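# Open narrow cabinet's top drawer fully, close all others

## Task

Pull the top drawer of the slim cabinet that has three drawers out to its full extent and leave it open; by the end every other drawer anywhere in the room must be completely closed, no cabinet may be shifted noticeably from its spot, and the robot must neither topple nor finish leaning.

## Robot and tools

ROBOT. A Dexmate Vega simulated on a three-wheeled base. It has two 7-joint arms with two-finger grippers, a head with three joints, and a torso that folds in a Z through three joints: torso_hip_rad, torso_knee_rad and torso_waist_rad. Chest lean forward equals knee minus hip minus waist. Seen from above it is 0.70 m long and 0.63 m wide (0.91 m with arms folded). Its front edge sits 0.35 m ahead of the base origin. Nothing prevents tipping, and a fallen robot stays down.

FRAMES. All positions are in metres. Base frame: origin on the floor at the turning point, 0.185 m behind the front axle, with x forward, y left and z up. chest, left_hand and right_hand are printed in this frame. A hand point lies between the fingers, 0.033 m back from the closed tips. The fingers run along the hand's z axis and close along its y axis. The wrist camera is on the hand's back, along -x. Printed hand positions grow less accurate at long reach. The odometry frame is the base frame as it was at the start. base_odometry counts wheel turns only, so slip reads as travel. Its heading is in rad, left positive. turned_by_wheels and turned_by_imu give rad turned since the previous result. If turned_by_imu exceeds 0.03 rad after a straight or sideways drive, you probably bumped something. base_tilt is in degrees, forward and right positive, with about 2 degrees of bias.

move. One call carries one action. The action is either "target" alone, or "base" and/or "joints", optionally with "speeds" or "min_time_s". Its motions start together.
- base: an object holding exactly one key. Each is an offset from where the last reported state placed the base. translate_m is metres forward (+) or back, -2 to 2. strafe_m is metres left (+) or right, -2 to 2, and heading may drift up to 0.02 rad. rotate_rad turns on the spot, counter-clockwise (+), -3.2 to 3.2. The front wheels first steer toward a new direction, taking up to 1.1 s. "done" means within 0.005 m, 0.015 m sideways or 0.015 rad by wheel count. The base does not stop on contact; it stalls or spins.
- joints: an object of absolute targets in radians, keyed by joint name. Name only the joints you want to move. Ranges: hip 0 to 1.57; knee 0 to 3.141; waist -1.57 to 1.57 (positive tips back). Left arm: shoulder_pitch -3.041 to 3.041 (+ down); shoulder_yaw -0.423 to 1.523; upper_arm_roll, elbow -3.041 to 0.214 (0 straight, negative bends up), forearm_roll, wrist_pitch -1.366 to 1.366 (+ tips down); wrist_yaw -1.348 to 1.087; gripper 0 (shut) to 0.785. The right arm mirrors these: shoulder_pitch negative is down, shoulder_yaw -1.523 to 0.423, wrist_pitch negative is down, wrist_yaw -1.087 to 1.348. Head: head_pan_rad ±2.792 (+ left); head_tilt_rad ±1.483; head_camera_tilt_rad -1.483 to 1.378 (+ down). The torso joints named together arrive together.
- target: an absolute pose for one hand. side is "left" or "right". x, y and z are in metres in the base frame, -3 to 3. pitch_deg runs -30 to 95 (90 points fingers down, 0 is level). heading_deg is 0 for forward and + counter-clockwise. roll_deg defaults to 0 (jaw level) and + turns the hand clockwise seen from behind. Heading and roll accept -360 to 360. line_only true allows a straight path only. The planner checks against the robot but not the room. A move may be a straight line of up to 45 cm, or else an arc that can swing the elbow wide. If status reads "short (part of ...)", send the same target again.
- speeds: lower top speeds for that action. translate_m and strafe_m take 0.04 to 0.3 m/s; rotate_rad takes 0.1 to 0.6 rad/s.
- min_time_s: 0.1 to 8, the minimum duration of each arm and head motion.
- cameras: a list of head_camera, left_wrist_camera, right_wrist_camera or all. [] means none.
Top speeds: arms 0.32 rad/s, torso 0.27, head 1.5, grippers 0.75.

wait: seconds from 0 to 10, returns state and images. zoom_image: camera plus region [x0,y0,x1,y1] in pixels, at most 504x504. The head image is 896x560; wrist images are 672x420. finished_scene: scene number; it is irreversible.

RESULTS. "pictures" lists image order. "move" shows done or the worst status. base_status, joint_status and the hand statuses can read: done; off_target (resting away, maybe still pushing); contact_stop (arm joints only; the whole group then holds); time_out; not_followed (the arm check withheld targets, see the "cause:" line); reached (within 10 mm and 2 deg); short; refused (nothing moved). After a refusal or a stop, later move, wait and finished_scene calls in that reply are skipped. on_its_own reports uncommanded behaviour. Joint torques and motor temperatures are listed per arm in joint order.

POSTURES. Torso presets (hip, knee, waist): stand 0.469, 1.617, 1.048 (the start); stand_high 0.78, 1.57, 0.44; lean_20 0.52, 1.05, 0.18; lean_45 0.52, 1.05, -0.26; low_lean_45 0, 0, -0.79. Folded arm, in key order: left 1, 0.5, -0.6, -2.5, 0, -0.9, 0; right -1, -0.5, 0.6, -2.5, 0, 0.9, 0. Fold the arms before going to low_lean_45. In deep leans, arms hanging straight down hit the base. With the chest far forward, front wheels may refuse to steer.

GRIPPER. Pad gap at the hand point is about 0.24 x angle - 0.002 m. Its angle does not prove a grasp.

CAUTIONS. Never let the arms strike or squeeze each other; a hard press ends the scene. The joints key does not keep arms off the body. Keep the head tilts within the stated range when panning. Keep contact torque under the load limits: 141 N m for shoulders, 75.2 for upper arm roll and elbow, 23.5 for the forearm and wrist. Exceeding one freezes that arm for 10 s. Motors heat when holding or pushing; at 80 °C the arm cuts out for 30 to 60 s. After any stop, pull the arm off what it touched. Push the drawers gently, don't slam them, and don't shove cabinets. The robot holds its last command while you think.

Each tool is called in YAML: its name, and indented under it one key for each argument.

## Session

move:
  joints: {"head_pan_rad":1.8,"head_camera_tilt_rad":0.4}
  cameras: ["head_camera"]

move:
  joints: {"head_pan_rad":-1.2}
  cameras: ["head_camera"]

move:
  joints: {"head_pan_rad":-2.6}
  cameras: ["head_camera"]

Scene clock: 1.87 s.
Joint torques (N m): left_arm=[4.49 -0.09 -1.06 -3.06 -0.04 -1.94 -0.18] | right_arm=[-3.72 -1.37 0.51 -2.68 0.21 2.94 -0.2]
Motor temperatures (°C): left_arm=[31 31 31 26 40 35 41] | right_arm=[30 27 33 31 36 36 33]
move: done
base_odometry: x=+0.000 y=+0.000 heading=+0.000
turned_by_wheels: +0.000
turned_by_imu: +0.000
base_tilt: forward=+0.0 right=+0.8
base_status: not commanded
joint_positions: torso_hip_rad=+0.469 torso_knee_rad=+1.617 torso_waist_rad=+1.048 left_shoulder_pitch_rad=+2.189 left_shoulder_yaw_rad=-0.007 left_upper_arm_roll_rad=+0.016 left_elbow_rad=-1.090 left_forearm_roll_rad=+0.013 left_wrist_pitch_rad=-0.515 left_wrist_yaw_rad=+0.020 left_gripper_rad=+0.005 right_shoulder_pitch_rad=-2.209 right_shoulder_yaw_rad=-0.016 right_upper_arm_roll_rad=+0.009 right_elbow_rad=-1.106 right_forearm_roll_rad=-0.010 right_wrist_pitch_rad=+0.494 right_wrist_yaw_rad=-0.018 right_gripper_rad=+0.005 head_pan_rad=+1.800 head_tilt_rad=+0.000 head_camera_tilt_rad=+0.400
joint_status: all done
chest: x=-0.0111 y=+0.0000 z=+1.4155 quat_wxyz=(+0.999, +0.000, +0.050, +0.000) (m; base frame)
left_hand: x=+0.2066 y=+0.2195 z=+0.6100 quat_wxyz=(+0.429, +0.002, +0.903, +0.000) pitch_deg=+39.1 heading_deg=-0.2 roll_deg=+0.1 back=up (m; base frame)
right_hand: x=+0.1929 y=-0.2468 z=+0.6050 quat_wxyz=(+0.418, -0.007, +0.908, -0.015) pitch_deg=+40.6 heading_deg=-1.6 roll_deg=-2.5 back=up (m; base frame)
pictures: head_camera

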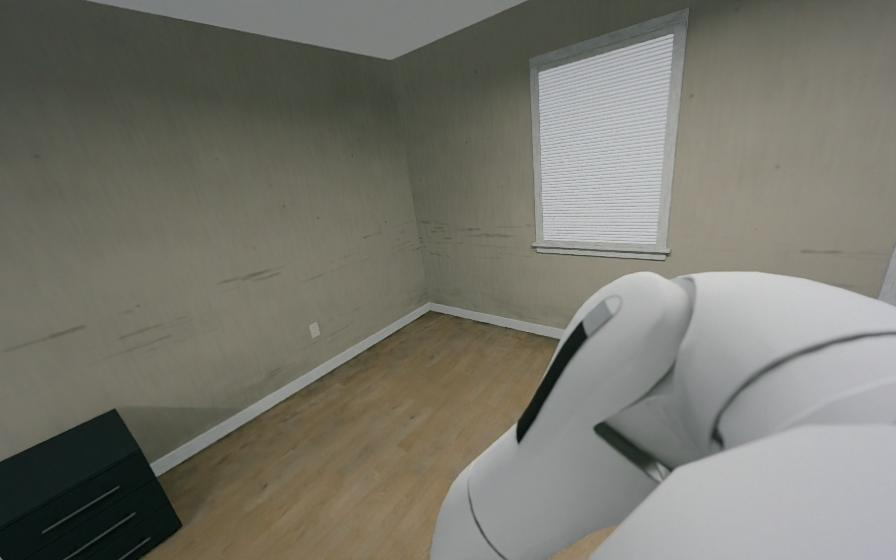

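Scene clock: 4.53 s.
Joint torques (N m): left_arm=[4.67 0.34 -1.07 -2.73 0.16 -2.68 0.16] | right_arm=[-3.57 0.32 0.65 -2.69 0.19 2.56 0.02]
Motor temperatures (°C): left_arm=[31 31 31 26 40 35 41] | right_arm=[30 27 33 31 36 36 33]
move: done
base_odometry: x=+0.000 y=+0.000 heading=+0.000
turned_by_wheels: +0.000
turned_by_imu: +0.000
base_tilt: forward=+0.1 right=+0.7
base_status: not commanded
joint_positions: torso_hip_rad=+0.469 torso_knee_rad=+1.617 torso_waist_rad=+1.048 left_shoulder_pitch_rad=+2.189 left_shoulder_yaw_rad=-0.007 left_upper_arm_roll_rad=+0.016 left_elbow_rad=-1.090 left_forearm_roll_rad=+0.013 left_wrist_pitch_rad=-0.515 left_wrist_yaw_rad=+0.020 left_gripper_rad=+0.005 right_shoulder_pitch_rad=-2.209 right_shoulder_yaw_rad=-0.016 right_upper_arm_roll_rad=+0.009 right_elbow_rad=-1.106 right_forearm_roll_rad=-0.010 right_wrist_pitch_rad=+0.494 right_wrist_yaw_rad=-0.018 right_gripper_rad=+0.005 head_pan_rad=-1.200 head_tilt_rad=+0.000 head_camera_tilt_rad=+0.400
joint_status: all done
chest: x=-0.0111 y=+0.0000 z=+1.4155 quat_wxyz=(+0.999, +0.000, +0.050, +0.000) (m; base frame)
left_hand: x=+0.2066 y=+0.2195 z=+0.6100 quat_wxyz=(+0.429, +0.002, +0.903, +0.000) pitch_deg=+39.1 heading_deg=-0.2 roll_deg=+0.1 back=up (m; base frame)
right_hand: x=+0.1929 y=-0.2468 z=+0.6050 quat_wxyz=(+0.418, -0.007, +0.908, -0.015) pitch_deg=+40.6 heading_deg=-1.6 roll_deg=-2.5 back=up (m; base frame)
pictures: head_camera

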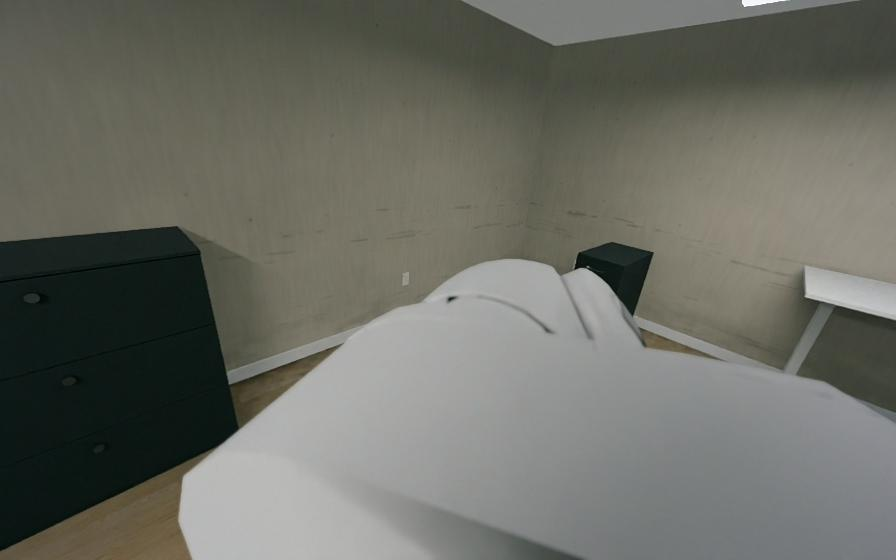

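Scene clock: 6.13 s.
Joint torques (N m): left_arm=[5.98 -0.29 -1.01 -3.38 -0.23 -2.49 -0.36] | right_arm=[-5.5 -0.36 1.07 -4.21 0.03 2.45 -0.07]
Motor temperatures (°C): left_arm=[31 31 31 26 40 35 41] | right_arm=[30 27 33 31 36 36 33]
move: done
base_odometry: x=+0.000 y=+0.000 heading=+0.000
turned_by_wheels: +0.000
turned_by_imu: +0.000
base_tilt: forward=+0.1 right=+0.7
base_status: not commanded
joint_positions: torso_hip_rad=+0.469 torso_knee_rad=+1.617 torso_waist_rad=+1.048 left_shoulder_pitch_rad=+2.189 left_shoulder_yaw_rad=-0.007 left_upper_arm_roll_rad=+0.016 left_elbow_rad=-1.090 left_forearm_roll_rad=+0.013 left_wrist_pitch_rad=-0.515 left_wrist_yaw_rad=+0.020 left_gripper_rad=+0.005 right_shoulder_pitch_rad=-2.209 right_shoulder_yaw_rad=-0.016 right_upper_arm_roll_rad=+0.009 right_elbow_rad=-1.106 right_forearm_roll_rad=-0.010 right_wrist_pitch_rad=+0.494 right_wrist_yaw_rad=-0.018 right_gripper_rad=+0.005 head_pan_rad=-2.600 head_tilt_rad=+0.000 head_camera_tilt_rad=+0.400
joint_status: all done
chest: x=-0.0111 y=+0.0000 z=+1.4155 quat_wxyz=(+0.999, +0.000, +0.050, +0.000) (m; base frame)
left_hand: x=+0.2066 y=+0.2195 z=+0.6100 quat_wxyz=(+0.429, +0.002, +0.903, +0.000) pitch_deg=+39.1 heading_deg=-0.2 roll_deg=+0.1 back=up (m; base frame)
right_hand: x=+0.1929 y=-0.2468 z=+0.6050 quat_wxyz=(+0.418, -0.007, +0.908, -0.015) pitch_deg=+40.6 heading_deg=-1.6 roll_deg=-2.5 back=up (m; base frame)
pictures: head_camera

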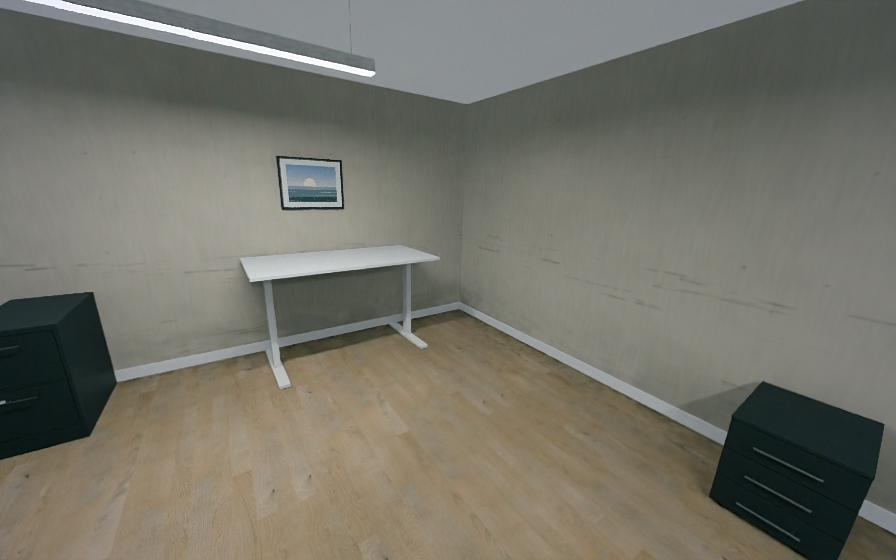

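move:
  base: {"rotate_rad":2.75}
  joints: {"head_pan_rad":0,"left_shoulder_pitch_rad":0.943,"left_shoulder_yaw_rad":-0.028,"left_upper_arm_roll_rad":0.065,"left_elbow_rad":-1.711,"left_forearm_roll_rad":1.608,"left_wrist_pitch_rad":0.06,"left_wrist_yaw_rad":-1.07,"left_gripper_rad":0.2}
  cameras: ["head_camera"]

Scene clock: 13.13 s.
Joint torques (N m): left_arm=[-31.44 -4.57 0.97 -7.18 0.14 0.47 0.83] | right_arm=[-5.36 -0.82 0.42 -3.14 0.12 2.29 -0.06]
Motor temperatures (°C): left_arm=[31 31 31 26 40 35 41] | right_arm=[30 27 33 31 36 36 33]
move: done
base_odometry: x=+0.003 y=+0.000 heading=+2.758
turned_by_wheels: +2.759
turned_by_imu: +2.743
base_tilt: forward=+0.0 right=+0.9
base_status: done
joint_positions: torso_hip_rad=+0.469 torso_knee_rad=+1.617 torso_waist_rad=+1.048 left_shoulder_pitch_rad=+0.946 left_shoulder_yaw_rad=-0.028 left_upper_arm_roll_rad=+0.065 left_elbow_rad=-1.709 left_forearm_roll_rad=+1.604 left_wrist_pitch_rad=+0.058 left_wrist_yaw_rad=-1.067 left_gripper_rad=+0.200 right_shoulder_pitch_rad=-2.209 right_shoulder_yaw_rad=-0.016 right_upper_arm_roll_rad=+0.009 right_elbow_rad=-1.106 right_forearm_roll_rad=-0.010 right_wrist_pitch_rad=+0.494 right_wrist_yaw_rad=-0.018 right_gripper_rad=+0.005 head_pan_rad=+0.000 head_tilt_rad=+0.000 head_camera_tilt_rad=+0.400
joint_status: all done
chest: x=-0.0111 y=+0.0000 z=+1.4155 quat_wxyz=(+0.999, +0.000, +0.050, +0.000) (m; base frame)
left_hand: x=+0.8078 y=+0.1988 z=+1.2111 quat_wxyz=(+0.391, +0.591, +0.589, +0.389) pitch_deg=+23.1 heading_deg=-0.2 roll_deg=+89.9 (m; base frame)
right_hand: x=+0.1929 y=-0.2468 z=+0.6050 quat_wxyz=(+0.418, -0.007, +0.908, -0.015) pitch_deg=+40.6 heading_deg=-1.6 roll_deg=-2.5 back=up (m; base frame)
pictures: head_camera

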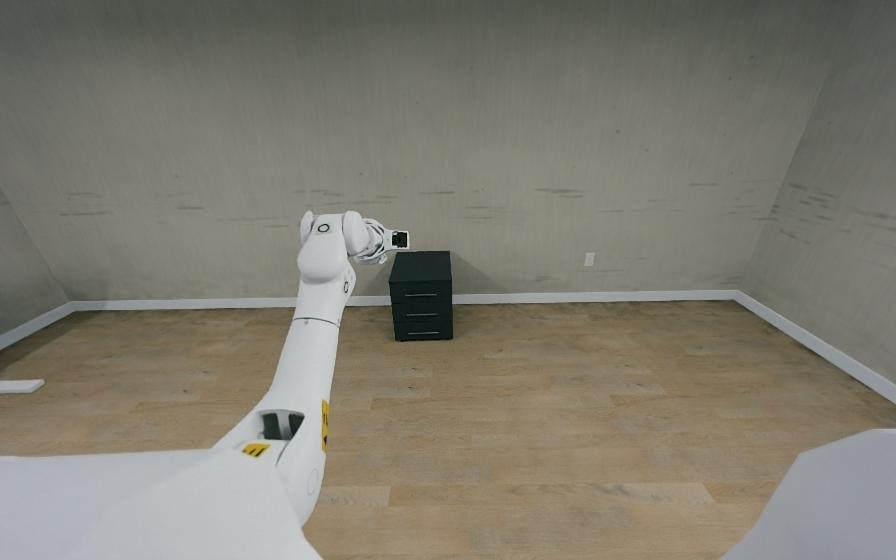

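move:
  base: {"rotate_rad":0.03}
  joints: {"torso_hip_rad":0.3,"torso_knee_rad":0.65,"torso_waist_rad":-0.3}
  cameras: []

move:
  base: {"strafe_m":-0.055}
  cameras: []

move:
  base: {"translate_m":1.15}
  cameras: ["head_camera","left_wrist_camera"]

Scene clock: 20.00 s.
Joint torques (N m): left_arm=[-21.9 -4.81 1.93 -8.02 0.33 0.4 0.53] | right_arm=[-16.92 0.46 0.9 1.6 0.16 1.53 -0.02]
Motor temperatures (°C): left_arm=[31 31 31 26 40 35 41] | right_arm=[30 27 33 31 36 36 33]
move: done
base_odometry: x=+0.003 y=+0.000 heading=+2.788
turned_by_wheels: +0.030
turned_by_imu: +0.030
base_tilt: forward=+0.1 right=+0.8
base_status: done
joint_positions: torso_hip_rad=+0.300 torso_knee_rad=+0.650 torso_waist_rad=-0.300 left_shoulder_pitch_rad=+0.943 left_shoulder_yaw_rad=-0.028 left_upper_arm_roll_rad=+0.065 left_elbow_rad=-1.711 left_forearm_roll_rad=+1.608 left_wrist_pitch_rad=+0.060 left_wrist_yaw_rad=-1.070 left_gripper_rad=+0.200 right_shoulder_pitch_rad=-2.209 right_shoulder_yaw_rad=-0.016 right_upper_arm_roll_rad=+0.009 right_elbow_rad=-1.106 right_forearm_roll_rad=-0.010 right_wrist_pitch_rad=+0.494 right_wrist_yaw_rad=-0.018 right_gripper_rad=+0.005 head_pan_rad=+0.000 head_tilt_rad=+0.000 head_camera_tilt_rad=+0.400
joint_status: all done
chest: x=-0.0075 y=+0.0000 z=+1.1200 quat_wxyz=(+0.948, +0.000, +0.319, +0.000) (m; base frame)
left_hand: x=+0.5856 y=+0.2002 z=+0.5201 quat_wxyz=(+0.216, +0.674, +0.673, +0.216) pitch_deg=+54.5 heading_deg=+0.0 roll_deg=-90.0 (m; base frame)
right_hand: x=-0.2571 y=-0.2468 z=+0.3223 quat_wxyz=(+0.155, -0.011, +0.988, -0.013) pitch_deg=+72.1 heading_deg=-4.1 roll_deg=-5.3 back=up (m; base frame)
pictures: none
No camera images: "cameras" was empty.

Scene clock: 21.93 s.
Joint torques (N m): left_arm=[-22.34 -1.88 1 -7.94 -0.04 0.63 0.61] | right_arm=[-16.73 -1.22 0.61 1.01 0.16 1.86 -0.14]
Motor temperatures (°C): left_arm=[32 31 31 26 40 35 41] | right_arm=[30 27 33 31 36 36 33]
move: done
base_odometry: x=+0.022 y=+0.051 heading=+2.787
turned_by_wheels: -0.001
turned_by_imu: -0.001
base_tilt: forward=+0.0 right=+0.8
base_status: done
joint_positions: torso_hip_rad=+0.300 torso_knee_rad=+0.650 torso_waist_rad=-0.300 left_shoulder_pitch_rad=+0.943 left_shoulder_yaw_rad=-0.028 left_upper_arm_roll_rad=+0.065 left_elbow_rad=-1.711 left_forearm_roll_rad=+1.608 left_wrist_pitch_rad=+0.060 left_wrist_yaw_rad=-1.070 left_gripper_rad=+0.200 right_shoulder_pitch_rad=-2.209 right_shoulder_yaw_rad=-0.016 right_upper_arm_roll_rad=+0.009 right_elbow_rad=-1.106 right_forearm_roll_rad=-0.010 right_wrist_pitch_rad=+0.494 right_wrist_yaw_rad=-0.018 right_gripper_rad=+0.005 head_pan_rad=+0.000 head_tilt_rad=+0.000 head_camera_tilt_rad=+0.400
joint_status: not commanded
chest: x=-0.0075 y=+0.0000 z=+1.1199 quat_wxyz=(+0.948, +0.000, +0.319, +0.000) (m; base frame)
left_hand: x=+0.5856 y=+0.2001 z=+0.5201 quat_wxyz=(+0.216, +0.674, +0.673, +0.216) pitch_deg=+54.5 heading_deg=+0.0 roll_deg=-90.0 (m; base frame)
right_hand: x=-0.2571 y=-0.2468 z=+0.3223 quat_wxyz=(+0.155, -0.011, +0.988, -0.013) pitch_deg=+72.1 heading_deg=-4.1 roll_deg=-5.3 back=up (m; base frame)
pictures: none
No camera images: "cameras" was empty.

Scene clock: 27.87 s.
Joint torques (N m): left_arm=[-19.83 -1.64 1.47 -7.83 0.1 -0.08 0.66] | right_arm=[-16.92 -0.73 0.13 2.35 0.09 1.7 0.1]
Motor temperatures (°C): left_arm=[32 31 31 26 40 35 41] | right_arm=[30 27 33 31 36 36 33]
move: done
base_odometry: x=-1.057 y=+0.449 heading=+2.788
turned_by_wheels: +0.001
turned_by_imu: +0.000
base_tilt: forward=+0.0 right=+0.7
base_status: done
joint_positions: torso_hip_rad=+0.300 torso_knee_rad=+0.650 torso_waist_rad=-0.300 left_shoulder_pitch_rad=+0.943 left_shoulder_yaw_rad=-0.028 left_upper_arm_roll_rad=+0.065 left_elbow_rad=-1.711 left_forearm_roll_rad=+1.608 left_wrist_pitch_rad=+0.060 left_wrist_yaw_rad=-1.070 left_gripper_rad=+0.200 right_shoulder_pitch_rad=-2.209 right_shoulder_yaw_rad=-0.016 right_upper_arm_roll_rad=+0.009 right_elbow_rad=-1.106 right_forearm_roll_rad=-0.010 right_wrist_pitch_rad=+0.494 right_wrist_yaw_rad=-0.018 right_gripper_rad=+0.005 head_pan_rad=+0.000 head_tilt_rad=+0.000 head_camera_tilt_rad=+0.400
joint_status: not commanded
chest: x=-0.0074 y=+0.0000 z=+1.1199 quat_wxyz=(+0.948, +0.000, +0.319, +0.000) (m; base frame)
left_hand: x=+0.5856 y=+0.2002 z=+0.5200 quat_wxyz=(+0.216, +0.674, +0.673, +0.216) pitch_deg=+54.5 heading_deg=+0.0 roll_deg=-90.0 (m; base frame)
right_hand: x=-0.2571 y=-0.2468 z=+0.3223 quat_wxyz=(+0.155, -0.011, +0.988, -0.013) pitch_deg=+72.1 heading_deg=-4.1 roll_deg=-5.3 back=up (m; base frame)
pictures: head_camera, left_wrist_camera

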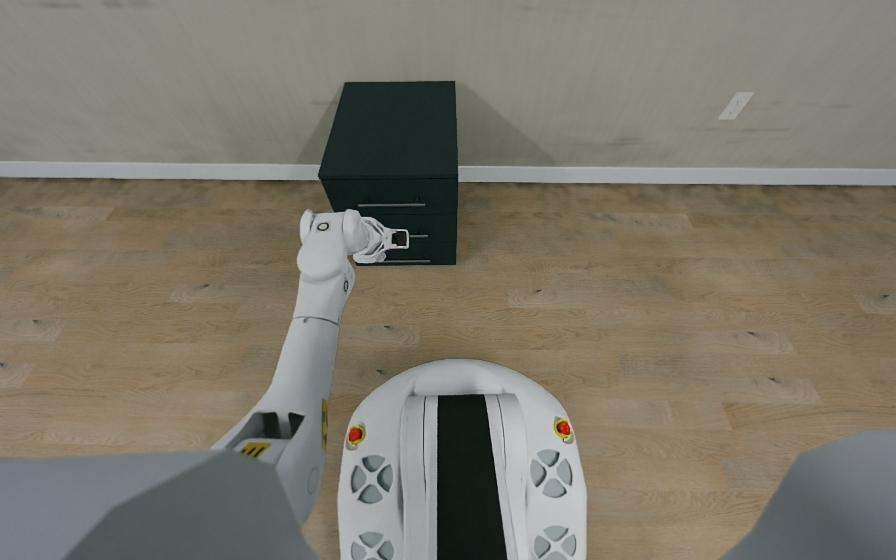

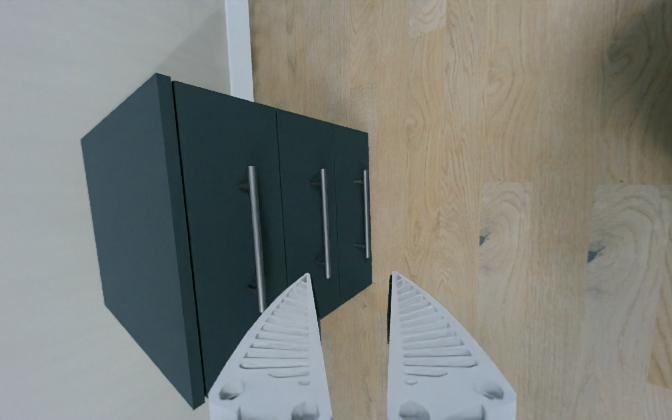

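move:
  base: {"translate_m":0.14}
  cameras: ["left_wrist_camera"]

move:
  target: {"side":"left","x":0.673,"y":0.2,"z":0.413,"pitch_deg":55,"heading_deg":0,"roll_deg":90,"line_only":true}
  cameras: ["left_wrist_camera"]

move:
  joints: {"left_gripper_rad":0.0}
  cameras: ["left_wrist_camera","head_camera"]

Scene clock: 30.27 s.
Joint torques (N m): left_arm=[-20.86 -3.06 1.64 -7.95 -0.05 0.17 0.81] | right_arm=[-17.14 -1.05 0.47 0.38 0.1 1.42 0.04]
Motor temperatures (°C): left_arm=[32 31 31 26 40 35 41] | right_arm=[30 27 33 31 36 36 33]
move: done
base_odometry: x=-1.188 y=+0.497 heading=+2.789
turned_by_wheels: +0.001
turned_by_imu: +0.001
base_tilt: forward=+0.1 right=+0.7
base_status: done
joint_positions: torso_hip_rad=+0.300 torso_knee_rad=+0.650 torso_waist_rad=-0.300 left_shoulder_pitch_rad=+0.943 left_shoulder_yaw_rad=-0.028 left_upper_arm_roll_rad=+0.065 left_elbow_rad=-1.711 left_forearm_roll_rad=+1.608 left_wrist_pitch_rad=+0.060 left_wrist_yaw_rad=-1.070 left_gripper_rad=+0.200 right_shoulder_pitch_rad=-2.209 right_shoulder_yaw_rad=-0.016 right_upper_arm_roll_rad=+0.009 right_elbow_rad=-1.106 right_forearm_roll_rad=-0.010 right_wrist_pitch_rad=+0.494 right_wrist_yaw_rad=-0.018 right_gripper_rad=+0.005 head_pan_rad=+0.000 head_tilt_rad=+0.000 head_camera_tilt_rad=+0.400
joint_status: not commanded
chest: x=-0.0074 y=+0.0000 z=+1.1199 quat_wxyz=(+0.948, +0.000, +0.319, +0.000) (m; base frame)
left_hand: x=+0.5856 y=+0.2002 z=+0.5200 quat_wxyz=(+0.216, +0.674, +0.673, +0.216) pitch_deg=+54.5 heading_deg=+0.0 roll_deg=-90.0 (m; base frame)
right_hand: x=-0.2571 y=-0.2468 z=+0.3223 quat_wxyz=(+0.155, -0.011, +0.988, -0.013) pitch_deg=+72.1 heading_deg=-4.1 roll_deg=-5.3 back=up (m; base frame)
pictures: left_wrist_camera

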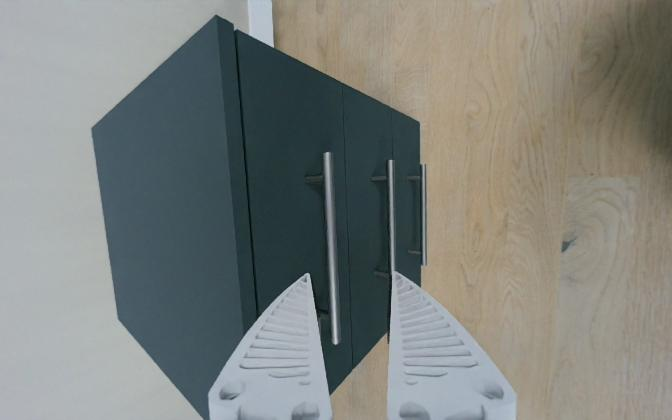

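Scene clock: 34.77 s.
Joint torques (N m): left_arm=[-30.14 -3.39 -5.05 -4.86 -0.07 0.08 2.16] | right_arm=[-17.86 -0.11 0.74 1.42 0.19 0.8 0.06]
Motor temperatures (°C): left_arm=[32 31 31 26 40 35 41] | right_arm=[30 27 33 31 36 36 33]
move: done
base_odometry: x=-1.188 y=+0.497 heading=+2.789
turned_by_wheels: +0.000
turned_by_imu: +0.001
base_tilt: forward=+0.1 right=+0.7
base_status: not commanded
joint_positions: torso_hip_rad=+0.300 torso_knee_rad=+0.650 torso_waist_rad=-0.300 left_shoulder_pitch_rad=+0.510 left_shoulder_yaw_rad=-0.042 left_upper_arm_roll_rad=+0.038 left_elbow_rad=-0.791 left_forearm_roll_rad=+1.574 left_wrist_pitch_rad=+0.057 left_wrist_yaw_rad=-0.593 left_gripper_rad=+0.200 right_shoulder_pitch_rad=-2.209 right_shoulder_yaw_rad=-0.016 right_upper_arm_roll_rad=+0.009 right_elbow_rad=-1.106 right_forearm_roll_rad=-0.010 right_wrist_pitch_rad=+0.494 right_wrist_yaw_rad=-0.018 right_gripper_rad=+0.005 head_pan_rad=+0.000 head_tilt_rad=+0.000 head_camera_tilt_rad=+0.400
joint_status: not commanded
chest: x=-0.0079 y=+0.0000 z=+1.1200 quat_wxyz=(+0.948, +0.000, +0.319, +0.000) (m; base frame)
left_hand: x=+0.6725 y=+0.2000 z=+0.4136 quat_wxyz=(+0.213, +0.674, +0.674, +0.213) pitch_deg=+55.0 heading_deg=+0.0 roll_deg=-90.0 (m; base frame)
left_hand_status: reached (straight line, planned for 3.2 s): 1 mm and 0.0 deg off.
right_hand: x=-0.2570 y=-0.2468 z=+0.3222 quat_wxyz=(+0.156, -0.011, +0.988, -0.013) pitch_deg=+72.0 heading_deg=-4.1 roll_deg=-5.3 back=up (m; base frame)
pictures: left_wrist_camera

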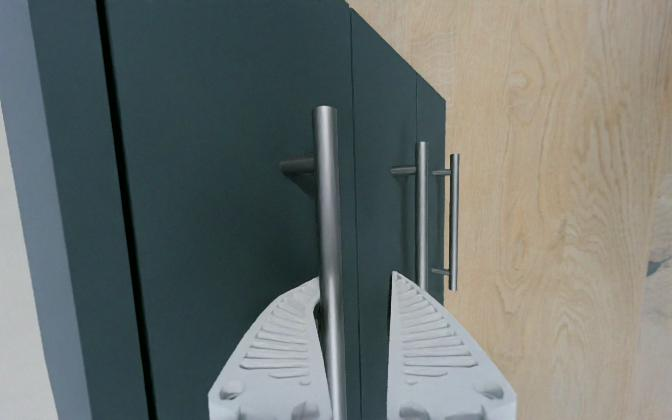

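Scene clock: 35.47 s.
Joint torques (N m): left_arm=[-11.47 -3.73 -3.86 1.82 -0.11 -0.69 -2.11] | right_arm=[-17.54 0.21 0.4 1.71 -0.04 1.37 0.1]
Motor temperatures (°C): left_arm=[32 31 31 26 40 35 41] | right_arm=[30 27 33 31 36 36 33]
move: done
base_odometry: x=-1.188 y=+0.497 heading=+2.789
turned_by_wheels: +0.000
turned_by_imu: -0.001
base_tilt: forward=+0.0 right=+0.8
base_status: not commanded
joint_positions: torso_hip_rad=+0.300 torso_knee_rad=+0.650 torso_waist_rad=-0.300 left_shoulder_pitch_rad=+0.507 left_shoulder_yaw_rad=-0.042 left_upper_arm_roll_rad=+0.038 left_elbow_rad=-0.789 left_forearm_roll_rad=+1.574 left_wrist_pitch_rad=+0.057 left_wrist_yaw_rad=-0.590 left_gripper_rad=+0.000 right_shoulder_pitch_rad=-2.209 right_shoulder_yaw_rad=-0.016 right_upper_arm_roll_rad=+0.009 right_elbow_rad=-1.106 right_forearm_roll_rad=-0.010 right_wrist_pitch_rad=+0.494 right_wrist_yaw_rad=-0.018 right_gripper_rad=+0.005 head_pan_rad=+0.000 head_tilt_rad=+0.000 head_camera_tilt_rad=+0.400
joint_status: all done
chest: x=-0.0078 y=+0.0000 z=+1.1200 quat_wxyz=(+0.948, +0.000, +0.319, +0.000) (m; base frame)
left_hand: x=+0.6739 y=+0.2000 z=+0.4144 quat_wxyz=(+0.214, +0.674, +0.674, +0.214) pitch_deg=+54.8 heading_deg=+0.0 roll_deg=-90.0 (m; base frame)
right_hand: x=-0.2570 y=-0.2468 z=+0.3222 quat_wxyz=(+0.156, -0.011, +0.988, -0.013) pitch_deg=+72.0 heading_deg=-4.1 roll_deg=-5.3 back=up (m; base frame)
pictures: head_camera, left_wrist_camera

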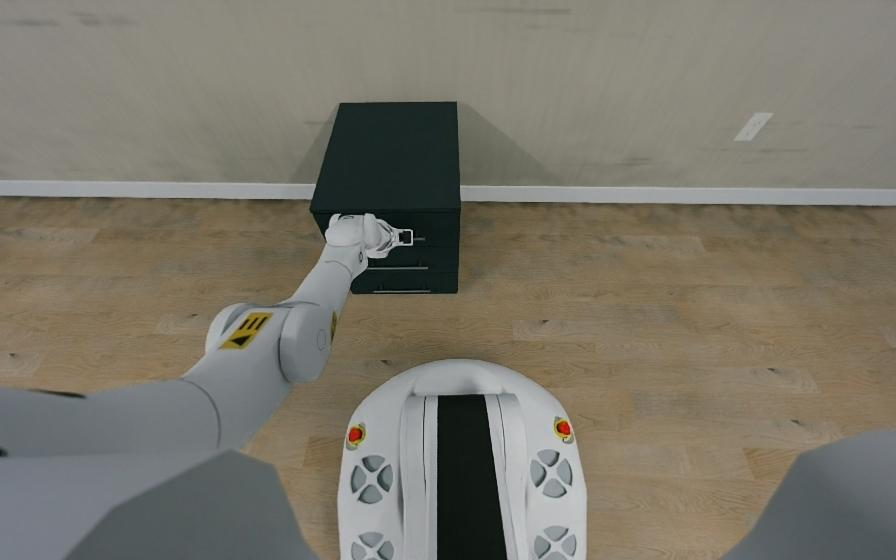

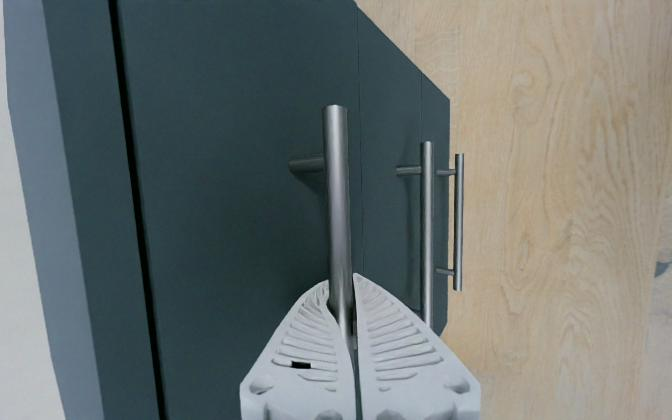

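move:
  base: {"translate_m":-0.34}
  speeds: {"translate_m":0.12}
  cameras: ["head_camera"]

move:
  base: {"translate_m":-0.03}
  speeds: {"translate_m":0.05}
  cameras: ["head_camera"]

Scene clock: 39.57 s.
Joint torques (N m): left_arm=[-8.64 -4.18 -0.54 1.56 -1.79 -2.52 -2.03] | right_arm=[-17.01 -1.43 0.44 1.63 0.19 0.47 -0.11]
Motor temperatures (°C): left_arm=[32 31 31 26 40 35 41] | right_arm=[30 27 33 31 36 36 33]
move: done
base_odometry: x=-0.869 y=+0.380 heading=+2.790
turned_by_wheels: +0.001
turned_by_imu: +0.003
base_tilt: forward=+0.0 right=+0.7
base_status: done
joint_positions: torso_hip_rad=+0.300 torso_knee_rad=+0.650 torso_waist_rad=-0.300 left_shoulder_pitch_rad=+0.507 left_shoulder_yaw_rad=-0.042 left_upper_arm_roll_rad=+0.038 left_elbow_rad=-0.788 left_forearm_roll_rad=+1.575 left_wrist_pitch_rad=+0.057 left_wrist_yaw_rad=-0.590 left_gripper_rad=+0.000 right_shoulder_pitch_rad=-2.209 right_shoulder_yaw_rad=-0.016 right_upper_arm_roll_rad=+0.009 right_elbow_rad=-1.106 right_forearm_roll_rad=-0.010 right_wrist_pitch_rad=+0.494 right_wrist_yaw_rad=-0.018 right_gripper_rad=+0.005 head_pan_rad=+0.000 head_tilt_rad=+0.000 head_camera_tilt_rad=+0.400
joint_status: not commanded
chest: x=-0.0078 y=+0.0000 z=+1.1200 quat_wxyz=(+0.948, +0.000, +0.319, +0.000) (m; base frame)
left_hand: x=+0.6739 y=+0.2004 z=+0.4143 quat_wxyz=(+0.213, +0.674, +0.674, +0.214) pitch_deg=+54.9 heading_deg=+0.1 roll_deg=-89.9 (m; base frame)
right_hand: x=-0.2570 y=-0.2468 z=+0.3222 quat_wxyz=(+0.156, -0.011, +0.988, -0.013) pitch_deg=+72.0 heading_deg=-4.1 roll_deg=-5.3 back=up (m; base frame)
pictures: head_camera

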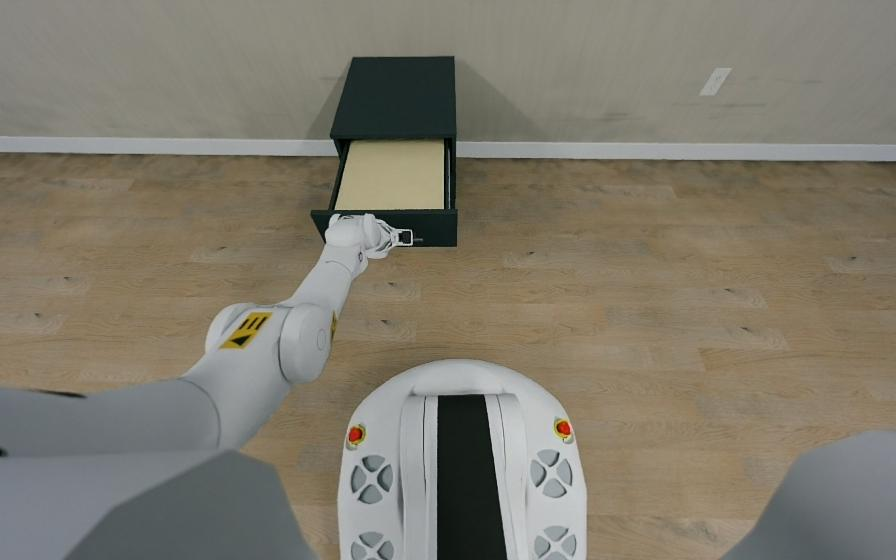

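Scene clock: 40.97 s.
Joint torques (N m): left_arm=[-8.67 -3.72 -1.31 0.31 -1.49 -1.42 -2.24] | right_arm=[-17.3 -1.55 0.68 0.8 0.29 1.12 -0.02]
Motor temperatures (°C): left_arm=[32 31 31 26 40 35 41] | right_arm=[30 27 33 31 36 36 33]
move: done
base_odometry: x=-0.841 y=+0.370 heading=+2.791
turned_by_wheels: +0.001
turned_by_imu: +0.001
base_tilt: forward=+0.0 right=+0.7
base_status: done
joint_positions: torso_hip_rad=+0.300 torso_knee_rad=+0.650 torso_waist_rad=-0.300 left_shoulder_pitch_rad=+0.507 left_shoulder_yaw_rad=-0.042 left_upper_arm_roll_rad=+0.038 left_elbow_rad=-0.788 left_forearm_roll_rad=+1.575 left_wrist_pitch_rad=+0.057 left_wrist_yaw_rad=-0.590 left_gripper_rad=+0.000 right_shoulder_pitch_rad=-2.209 right_shoulder_yaw_rad=-0.016 right_upper_arm_roll_rad=+0.009 right_elbow_rad=-1.106 right_forearm_roll_rad=-0.010 right_wrist_pitch_rad=+0.494 right_wrist_yaw_rad=-0.018 right_gripper_rad=+0.005 head_pan_rad=+0.000 head_tilt_rad=+0.000 head_camera_tilt_rad=+0.400
joint_status: not commanded
chest: x=-0.0077 y=+0.0000 z=+1.1200 quat_wxyz=(+0.948, +0.000, +0.319, +0.000) (m; base frame)
left_hand: x=+0.6739 y=+0.2004 z=+0.4143 quat_wxyz=(+0.213, +0.674, +0.674, +0.214) pitch_deg=+54.9 heading_deg=+0.1 roll_deg=-89.9 (m; base frame)
right_hand: x=-0.2570 y=-0.2468 z=+0.3222 quat_wxyz=(+0.156, -0.011, +0.988, -0.013) pitch_deg=+72.0 heading_deg=-4.1 roll_deg=-5.3 back=up (m; base frame)
pictures: head_camera

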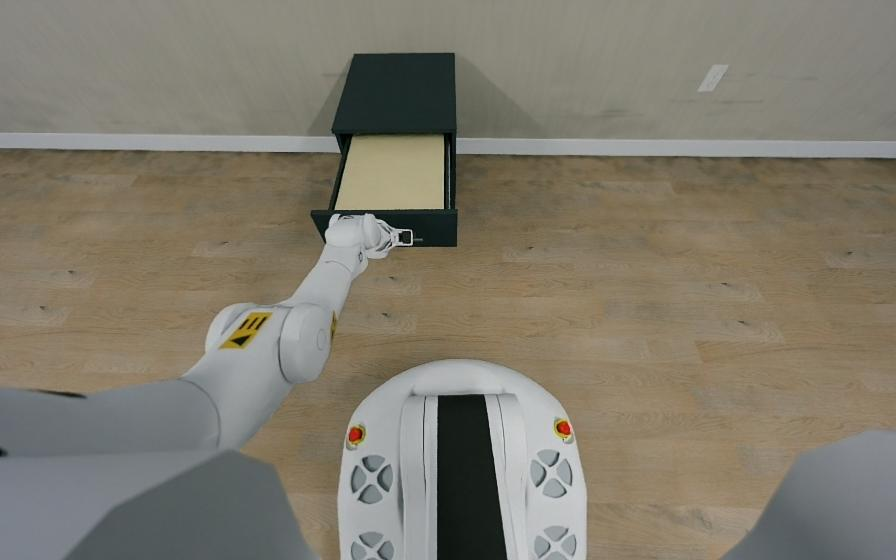

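move:
  base: {"translate_m":-0.02}
  speeds: {"translate_m":0.05}
  cameras: ["head_camera"]

move:
  base: {"translate_m":-0.02}
  speeds: {"translate_m":0.05}
  cameras: ["head_camera"]

Scene clock: 42.33 s.
Joint torques (N m): left_arm=[11.73 -6 -0.27 8.32 -1.57 -2.39 -7.81] | right_arm=[-17.35 -0.82 0.43 1.3 0.22 1.79 -0.11]
Motor temperatures (°C): left_arm=[32 31 31 26 40 35 41] | right_arm=[30 27 33 31 36 36 33]
move: done
base_odometry: x=-0.822 y=+0.364 heading=+2.792
turned_by_wheels: +0.001
turned_by_imu: +0.000
base_tilt: forward=+0.0 right=+0.7
base_status: done
joint_positions: torso_hip_rad=+0.300 torso_knee_rad=+0.650 torso_waist_rad=-0.300 left_shoulder_pitch_rad=+0.506 left_shoulder_yaw_rad=-0.042 left_upper_arm_roll_rad=+0.038 left_elbow_rad=-0.789 left_forearm_roll_rad=+1.575 left_wrist_pitch_rad=+0.057 left_wrist_yaw_rad=-0.587 left_gripper_rad=+0.000 right_shoulder_pitch_rad=-2.209 right_shoulder_yaw_rad=-0.016 right_upper_arm_roll_rad=+0.009 right_elbow_rad=-1.106 right_forearm_roll_rad=-0.010 right_wrist_pitch_rad=+0.494 right_wrist_yaw_rad=-0.018 right_gripper_rad=+0.005 head_pan_rad=+0.000 head_tilt_rad=+0.000 head_camera_tilt_rad=+0.400
joint_status: not commanded
chest: x=-0.0077 y=+0.0000 z=+1.1200 quat_wxyz=(+0.948, +0.000, +0.319, +0.000) (m; base frame)
left_hand: x=+0.6755 y=+0.2003 z=+0.4156 quat_wxyz=(+0.215, +0.674, +0.674, +0.215) pitch_deg=+54.6 heading_deg=+0.1 roll_deg=-89.9 (m; base frame)
right_hand: x=-0.2570 y=-0.2468 z=+0.3223 quat_wxyz=(+0.156, -0.011, +0.988, -0.013) pitch_deg=+72.0 heading_deg=-4.1 roll_deg=-5.3 back=up (m; base frame)
pictures: head_camera

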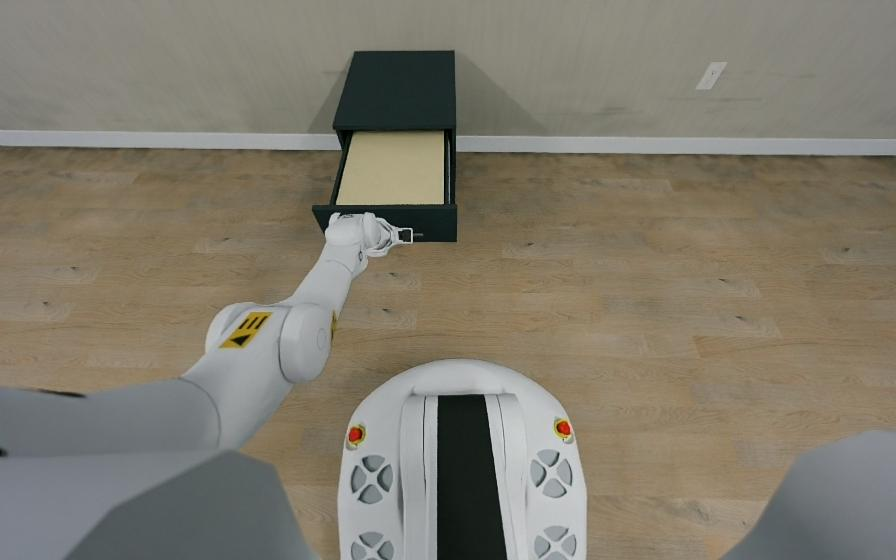

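Scene clock: 43.53 s.
Joint torques (N m): left_arm=[31.01 -3.56 -0.42 18.02 -1.65 -0.98 -11.34] | right_arm=[-16.88 -1.52 0.18 1.18 0.12 1.31 0.05]
Motor temperatures (°C): left_arm=[32 31 31 26 40 35 42] | right_arm=[30 27 33 31 36 36 33]
move: done
base_odometry: x=-0.803 y=+0.357 heading=+2.792
turned_by_wheels: +0.001
turned_by_imu: +0.001
base_tilt: forward=+0.0 right=+0.7
base_status: done
joint_positions: torso_hip_rad=+0.300 torso_knee_rad=+0.650 torso_waist_rad=-0.299 left_shoulder_pitch_rad=+0.506 left_shoulder_yaw_rad=-0.042 left_upper_arm_roll_rad=+0.038 left_elbow_rad=-0.790 left_forearm_roll_rad=+1.575 left_wrist_pitch_rad=+0.057 left_wrist_yaw_rad=-0.586 left_gripper_rad=+0.000 right_shoulder_pitch_rad=-2.209 right_shoulder_yaw_rad=-0.016 right_upper_arm_roll_rad=+0.009 right_elbow_rad=-1.106 right_forearm_roll_rad=-0.010 right_wrist_pitch_rad=+0.494 right_wrist_yaw_rad=-0.018 right_gripper_rad=+0.005 head_pan_rad=+0.000 head_tilt_rad=+0.000 head_camera_tilt_rad=+0.400
joint_status: not commanded
chest: x=-0.0079 y=+0.0000 z=+1.1200 quat_wxyz=(+0.948, +0.000, +0.319, +0.000) (m; base frame)
left_hand: x=+0.6767 y=+0.2003 z=+0.4171 quat_wxyz=(+0.216, +0.673, +0.673, +0.216) pitch_deg=+54.4 heading_deg=+0.1 roll_deg=-90.0 (m; base frame)
right_hand: x=-0.2568 y=-0.2468 z=+0.3222 quat_wxyz=(+0.156, -0.011, +0.988, -0.013) pitch_deg=+72.0 heading_deg=-4.1 roll_deg=-5.3 back=up (m; base frame)
pictures: head_camera

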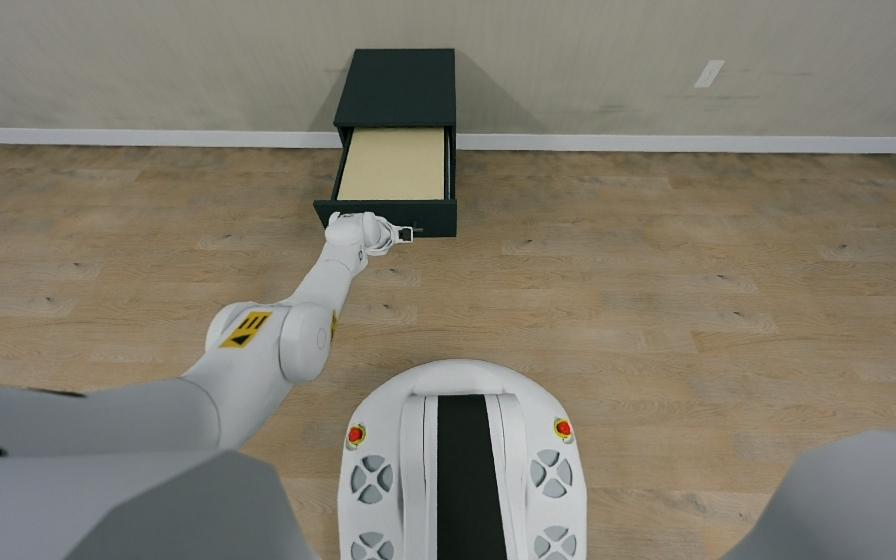

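move:
  base: {"translate_m":0.015}
  speeds: {"translate_m":0.08}
  cameras: []

move:
  joints: {"left_gripper_rad":0.2}
  cameras: ["left_wrist_camera"]

move:
  target: {"side":"left","x":0.585,"y":0.2,"z":0.519,"pitch_deg":55,"heading_deg":0,"roll_deg":90,"line_only":true}
  cameras: ["head_camera","left_wrist_camera"]

Scene clock: 44.70 s.
Joint torques (N m): left_arm=[27.38 -4.37 -0.94 13.89 -1.4 -0.38 -8.37] | right_arm=[-17.52 -0.08 0.49 1.94 0.15 1.06 -0.1]
Motor temperatures (°C): left_arm=[32 31 31 26 40 35 43] | right_arm=[30 27 33 31 36 36 33]
move: done
base_odometry: x=-0.817 y=+0.362 heading=+2.793
turned_by_wheels: +0.000
turned_by_imu: +0.000
base_tilt: forward=+0.0 right=+0.8
base_status: done
joint_positions: torso_hip_rad=+0.300 torso_knee_rad=+0.650 torso_waist_rad=-0.299 left_shoulder_pitch_rad=+0.506 left_shoulder_yaw_rad=-0.042 left_upper_arm_roll_rad=+0.038 left_elbow_rad=-0.789 left_forearm_roll_rad=+1.575 left_wrist_pitch_rad=+0.057 left_wrist_yaw_rad=-0.587 left_gripper_rad=+0.000 right_shoulder_pitch_rad=-2.209 right_shoulder_yaw_rad=-0.016 right_upper_arm_roll_rad=+0.009 right_elbow_rad=-1.106 right_forearm_roll_rad=-0.010 right_wrist_pitch_rad=+0.494 right_wrist_yaw_rad=-0.018 right_gripper_rad=+0.005 head_pan_rad=+0.000 head_tilt_rad=+0.000 head_camera_tilt_rad=+0.400
joint_status: not commanded
chest: x=-0.0081 y=+0.0000 z=+1.1201 quat_wxyz=(+0.948, +0.000, +0.319, +0.000) (m; base frame)
left_hand: x=+0.6762 y=+0.2002 z=+0.4170 quat_wxyz=(+0.215, +0.673, +0.673, +0.216) pitch_deg=+54.5 heading_deg=+0.0 roll_deg=-90.0 (m; base frame)
right_hand: x=-0.2567 y=-0.2468 z=+0.3222 quat_wxyz=(+0.156, -0.011, +0.988, -0.013) pitch_deg=+72.0 heading_deg=-4.1 roll_deg=-5.3 back=up (m; base frame)
pictures: none
No camera images: "cameras" was empty.

Scene clock: 45.40 s.
Joint torques (N m): left_arm=[-6.3 -4.47 -0.79 -0.22 -0.85 -0.61 -1.54] | right_arm=[-18.37 -0.05 0.85 1.24 0.1 1.09 -0.1]
Motor temperatures (°C): left_arm=[32 31 31 26 40 35 43] | right_arm=[30 27 33 31 36 36 33]
move: done
base_odometry: x=-0.817 y=+0.362 heading=+2.793
turned_by_wheels: +0.000
turned_by_imu: +0.000
base_tilt: forward=+0.0 right=+0.8
base_status: not commanded
joint_positions: torso_hip_rad=+0.300 torso_knee_rad=+0.650 torso_waist_rad=-0.300 left_shoulder_pitch_rad=+0.507 left_shoulder_yaw_rad=-0.042 left_upper_arm_roll_rad=+0.038 left_elbow_rad=-0.788 left_forearm_roll_rad=+1.574 left_wrist_pitch_rad=+0.057 left_wrist_yaw_rad=-0.590 left_gripper_rad=+0.200 right_shoulder_pitch_rad=-2.209 right_shoulder_yaw_rad=-0.016 right_upper_arm_roll_rad=+0.009 right_elbow_rad=-1.106 right_forearm_roll_rad=-0.010 right_wrist_pitch_rad=+0.494 right_wrist_yaw_rad=-0.018 right_gripper_rad=+0.005 head_pan_rad=+0.000 head_tilt_rad=+0.000 head_camera_tilt_rad=+0.400
joint_status: all done
chest: x=-0.0078 y=+0.0000 z=+1.1200 quat_wxyz=(+0.948, +0.000, +0.319, +0.000) (m; base frame)
left_hand: x=+0.6738 y=+0.2002 z=+0.4143 quat_wxyz=(+0.213, +0.674, +0.674, +0.214) pitch_deg=+54.9 heading_deg=+0.0 roll_deg=-90.0 (m; base frame)
right_hand: x=-0.2570 y=-0.2468 z=+0.3222 quat_wxyz=(+0.156, -0.011, +0.988, -0.013) pitch_deg=+72.0 heading_deg=-4.1 roll_deg=-5.3 back=up (m; base frame)
pictures: left_wrist_camera

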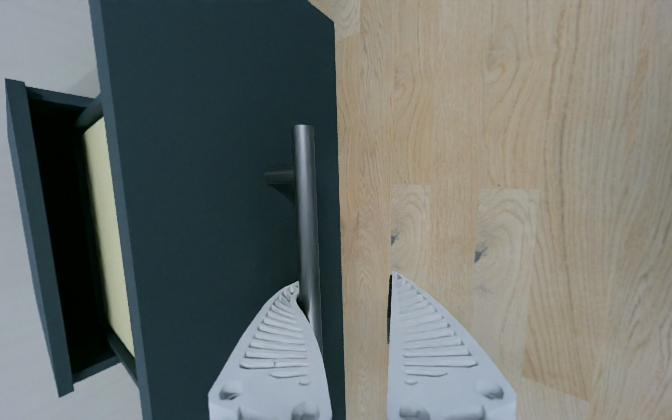

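Scene clock: 49.90 s.
Joint torques (N m): left_arm=[-12.11 1.84 2.5 -7.88 0.46 0.38 0.42] | right_arm=[-16.68 -0.03 0.54 2.21 0.07 0.65 -0.06]
Motor temperatures (°C): left_arm=[32 31 31 26 40 35 43] | right_arm=[30 27 32 31 36 36 33]
move: done
base_odometry: x=-0.817 y=+0.362 heading=+2.793
turned_by_wheels: +0.000
turned_by_imu: +0.000
base_tilt: forward=+0.0 right=+0.8
base_status: not commanded
joint_positions: torso_hip_rad=+0.300 torso_knee_rad=+0.650 torso_waist_rad=-0.300 left_shoulder_pitch_rad=+0.934 left_shoulder_yaw_rad=-0.028 left_upper_arm_roll_rad=+0.064 left_elbow_rad=-1.700 left_forearm_roll_rad=+1.607 left_wrist_pitch_rad=+0.060 left_wrist_yaw_rad=-1.079 left_gripper_rad=+0.200 right_shoulder_pitch_rad=-2.209 right_shoulder_yaw_rad=-0.016 right_upper_arm_roll_rad=+0.009 right_elbow_rad=-1.106 right_forearm_roll_rad=-0.010 right_wrist_pitch_rad=+0.494 right_wrist_yaw_rad=-0.018 right_gripper_rad=+0.005 head_pan_rad=+0.000 head_tilt_rad=+0.000 head_camera_tilt_rad=+0.400
joint_status: not commanded
chest: x=-0.0075 y=+0.0000 z=+1.1199 quat_wxyz=(+0.948, +0.000, +0.319, +0.000) (m; base frame)
left_hand: x=+0.5855 y=+0.2000 z=+0.5181 quat_wxyz=(+0.212, +0.674, +0.674, +0.212) pitch_deg=+55.0 heading_deg=+0.0 roll_deg=+90.0 (m; base frame)
left_hand_status: reached (straight line, planned for 3.2 s): 1 mm and 0.0 deg off.
right_hand: x=-0.2571 y=-0.2468 z=+0.3223 quat_wxyz=(+0.155, -0.011, +0.988, -0.013) pitch_deg=+72.1 heading_deg=-4.1 roll_deg=-5.3 back=up (m; base frame)
pictures: head_camera, left_wrist_camera

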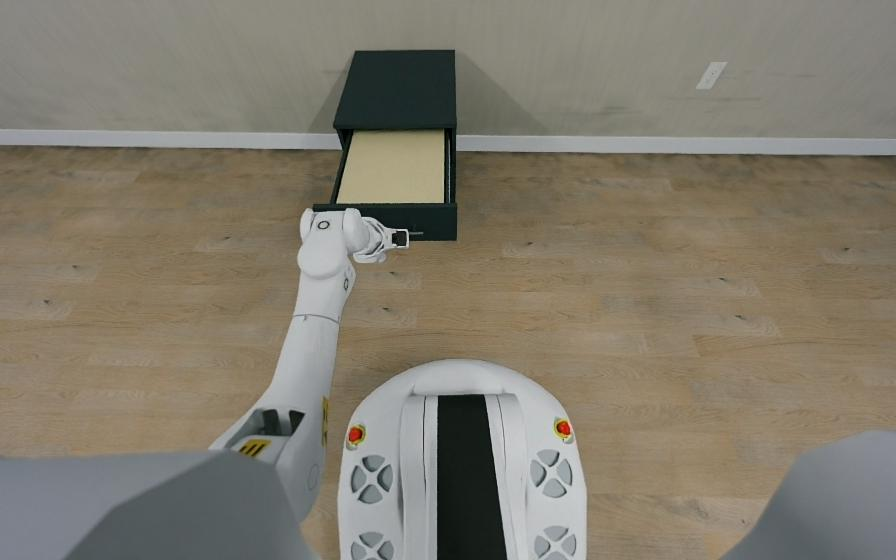

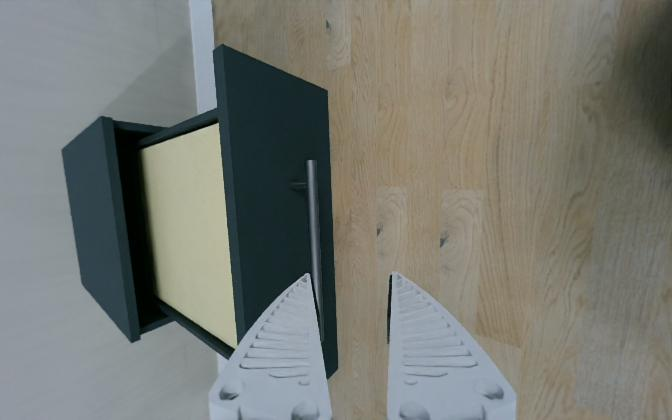

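finished_scene:
  scene: 2

The scene is finished: the task was done.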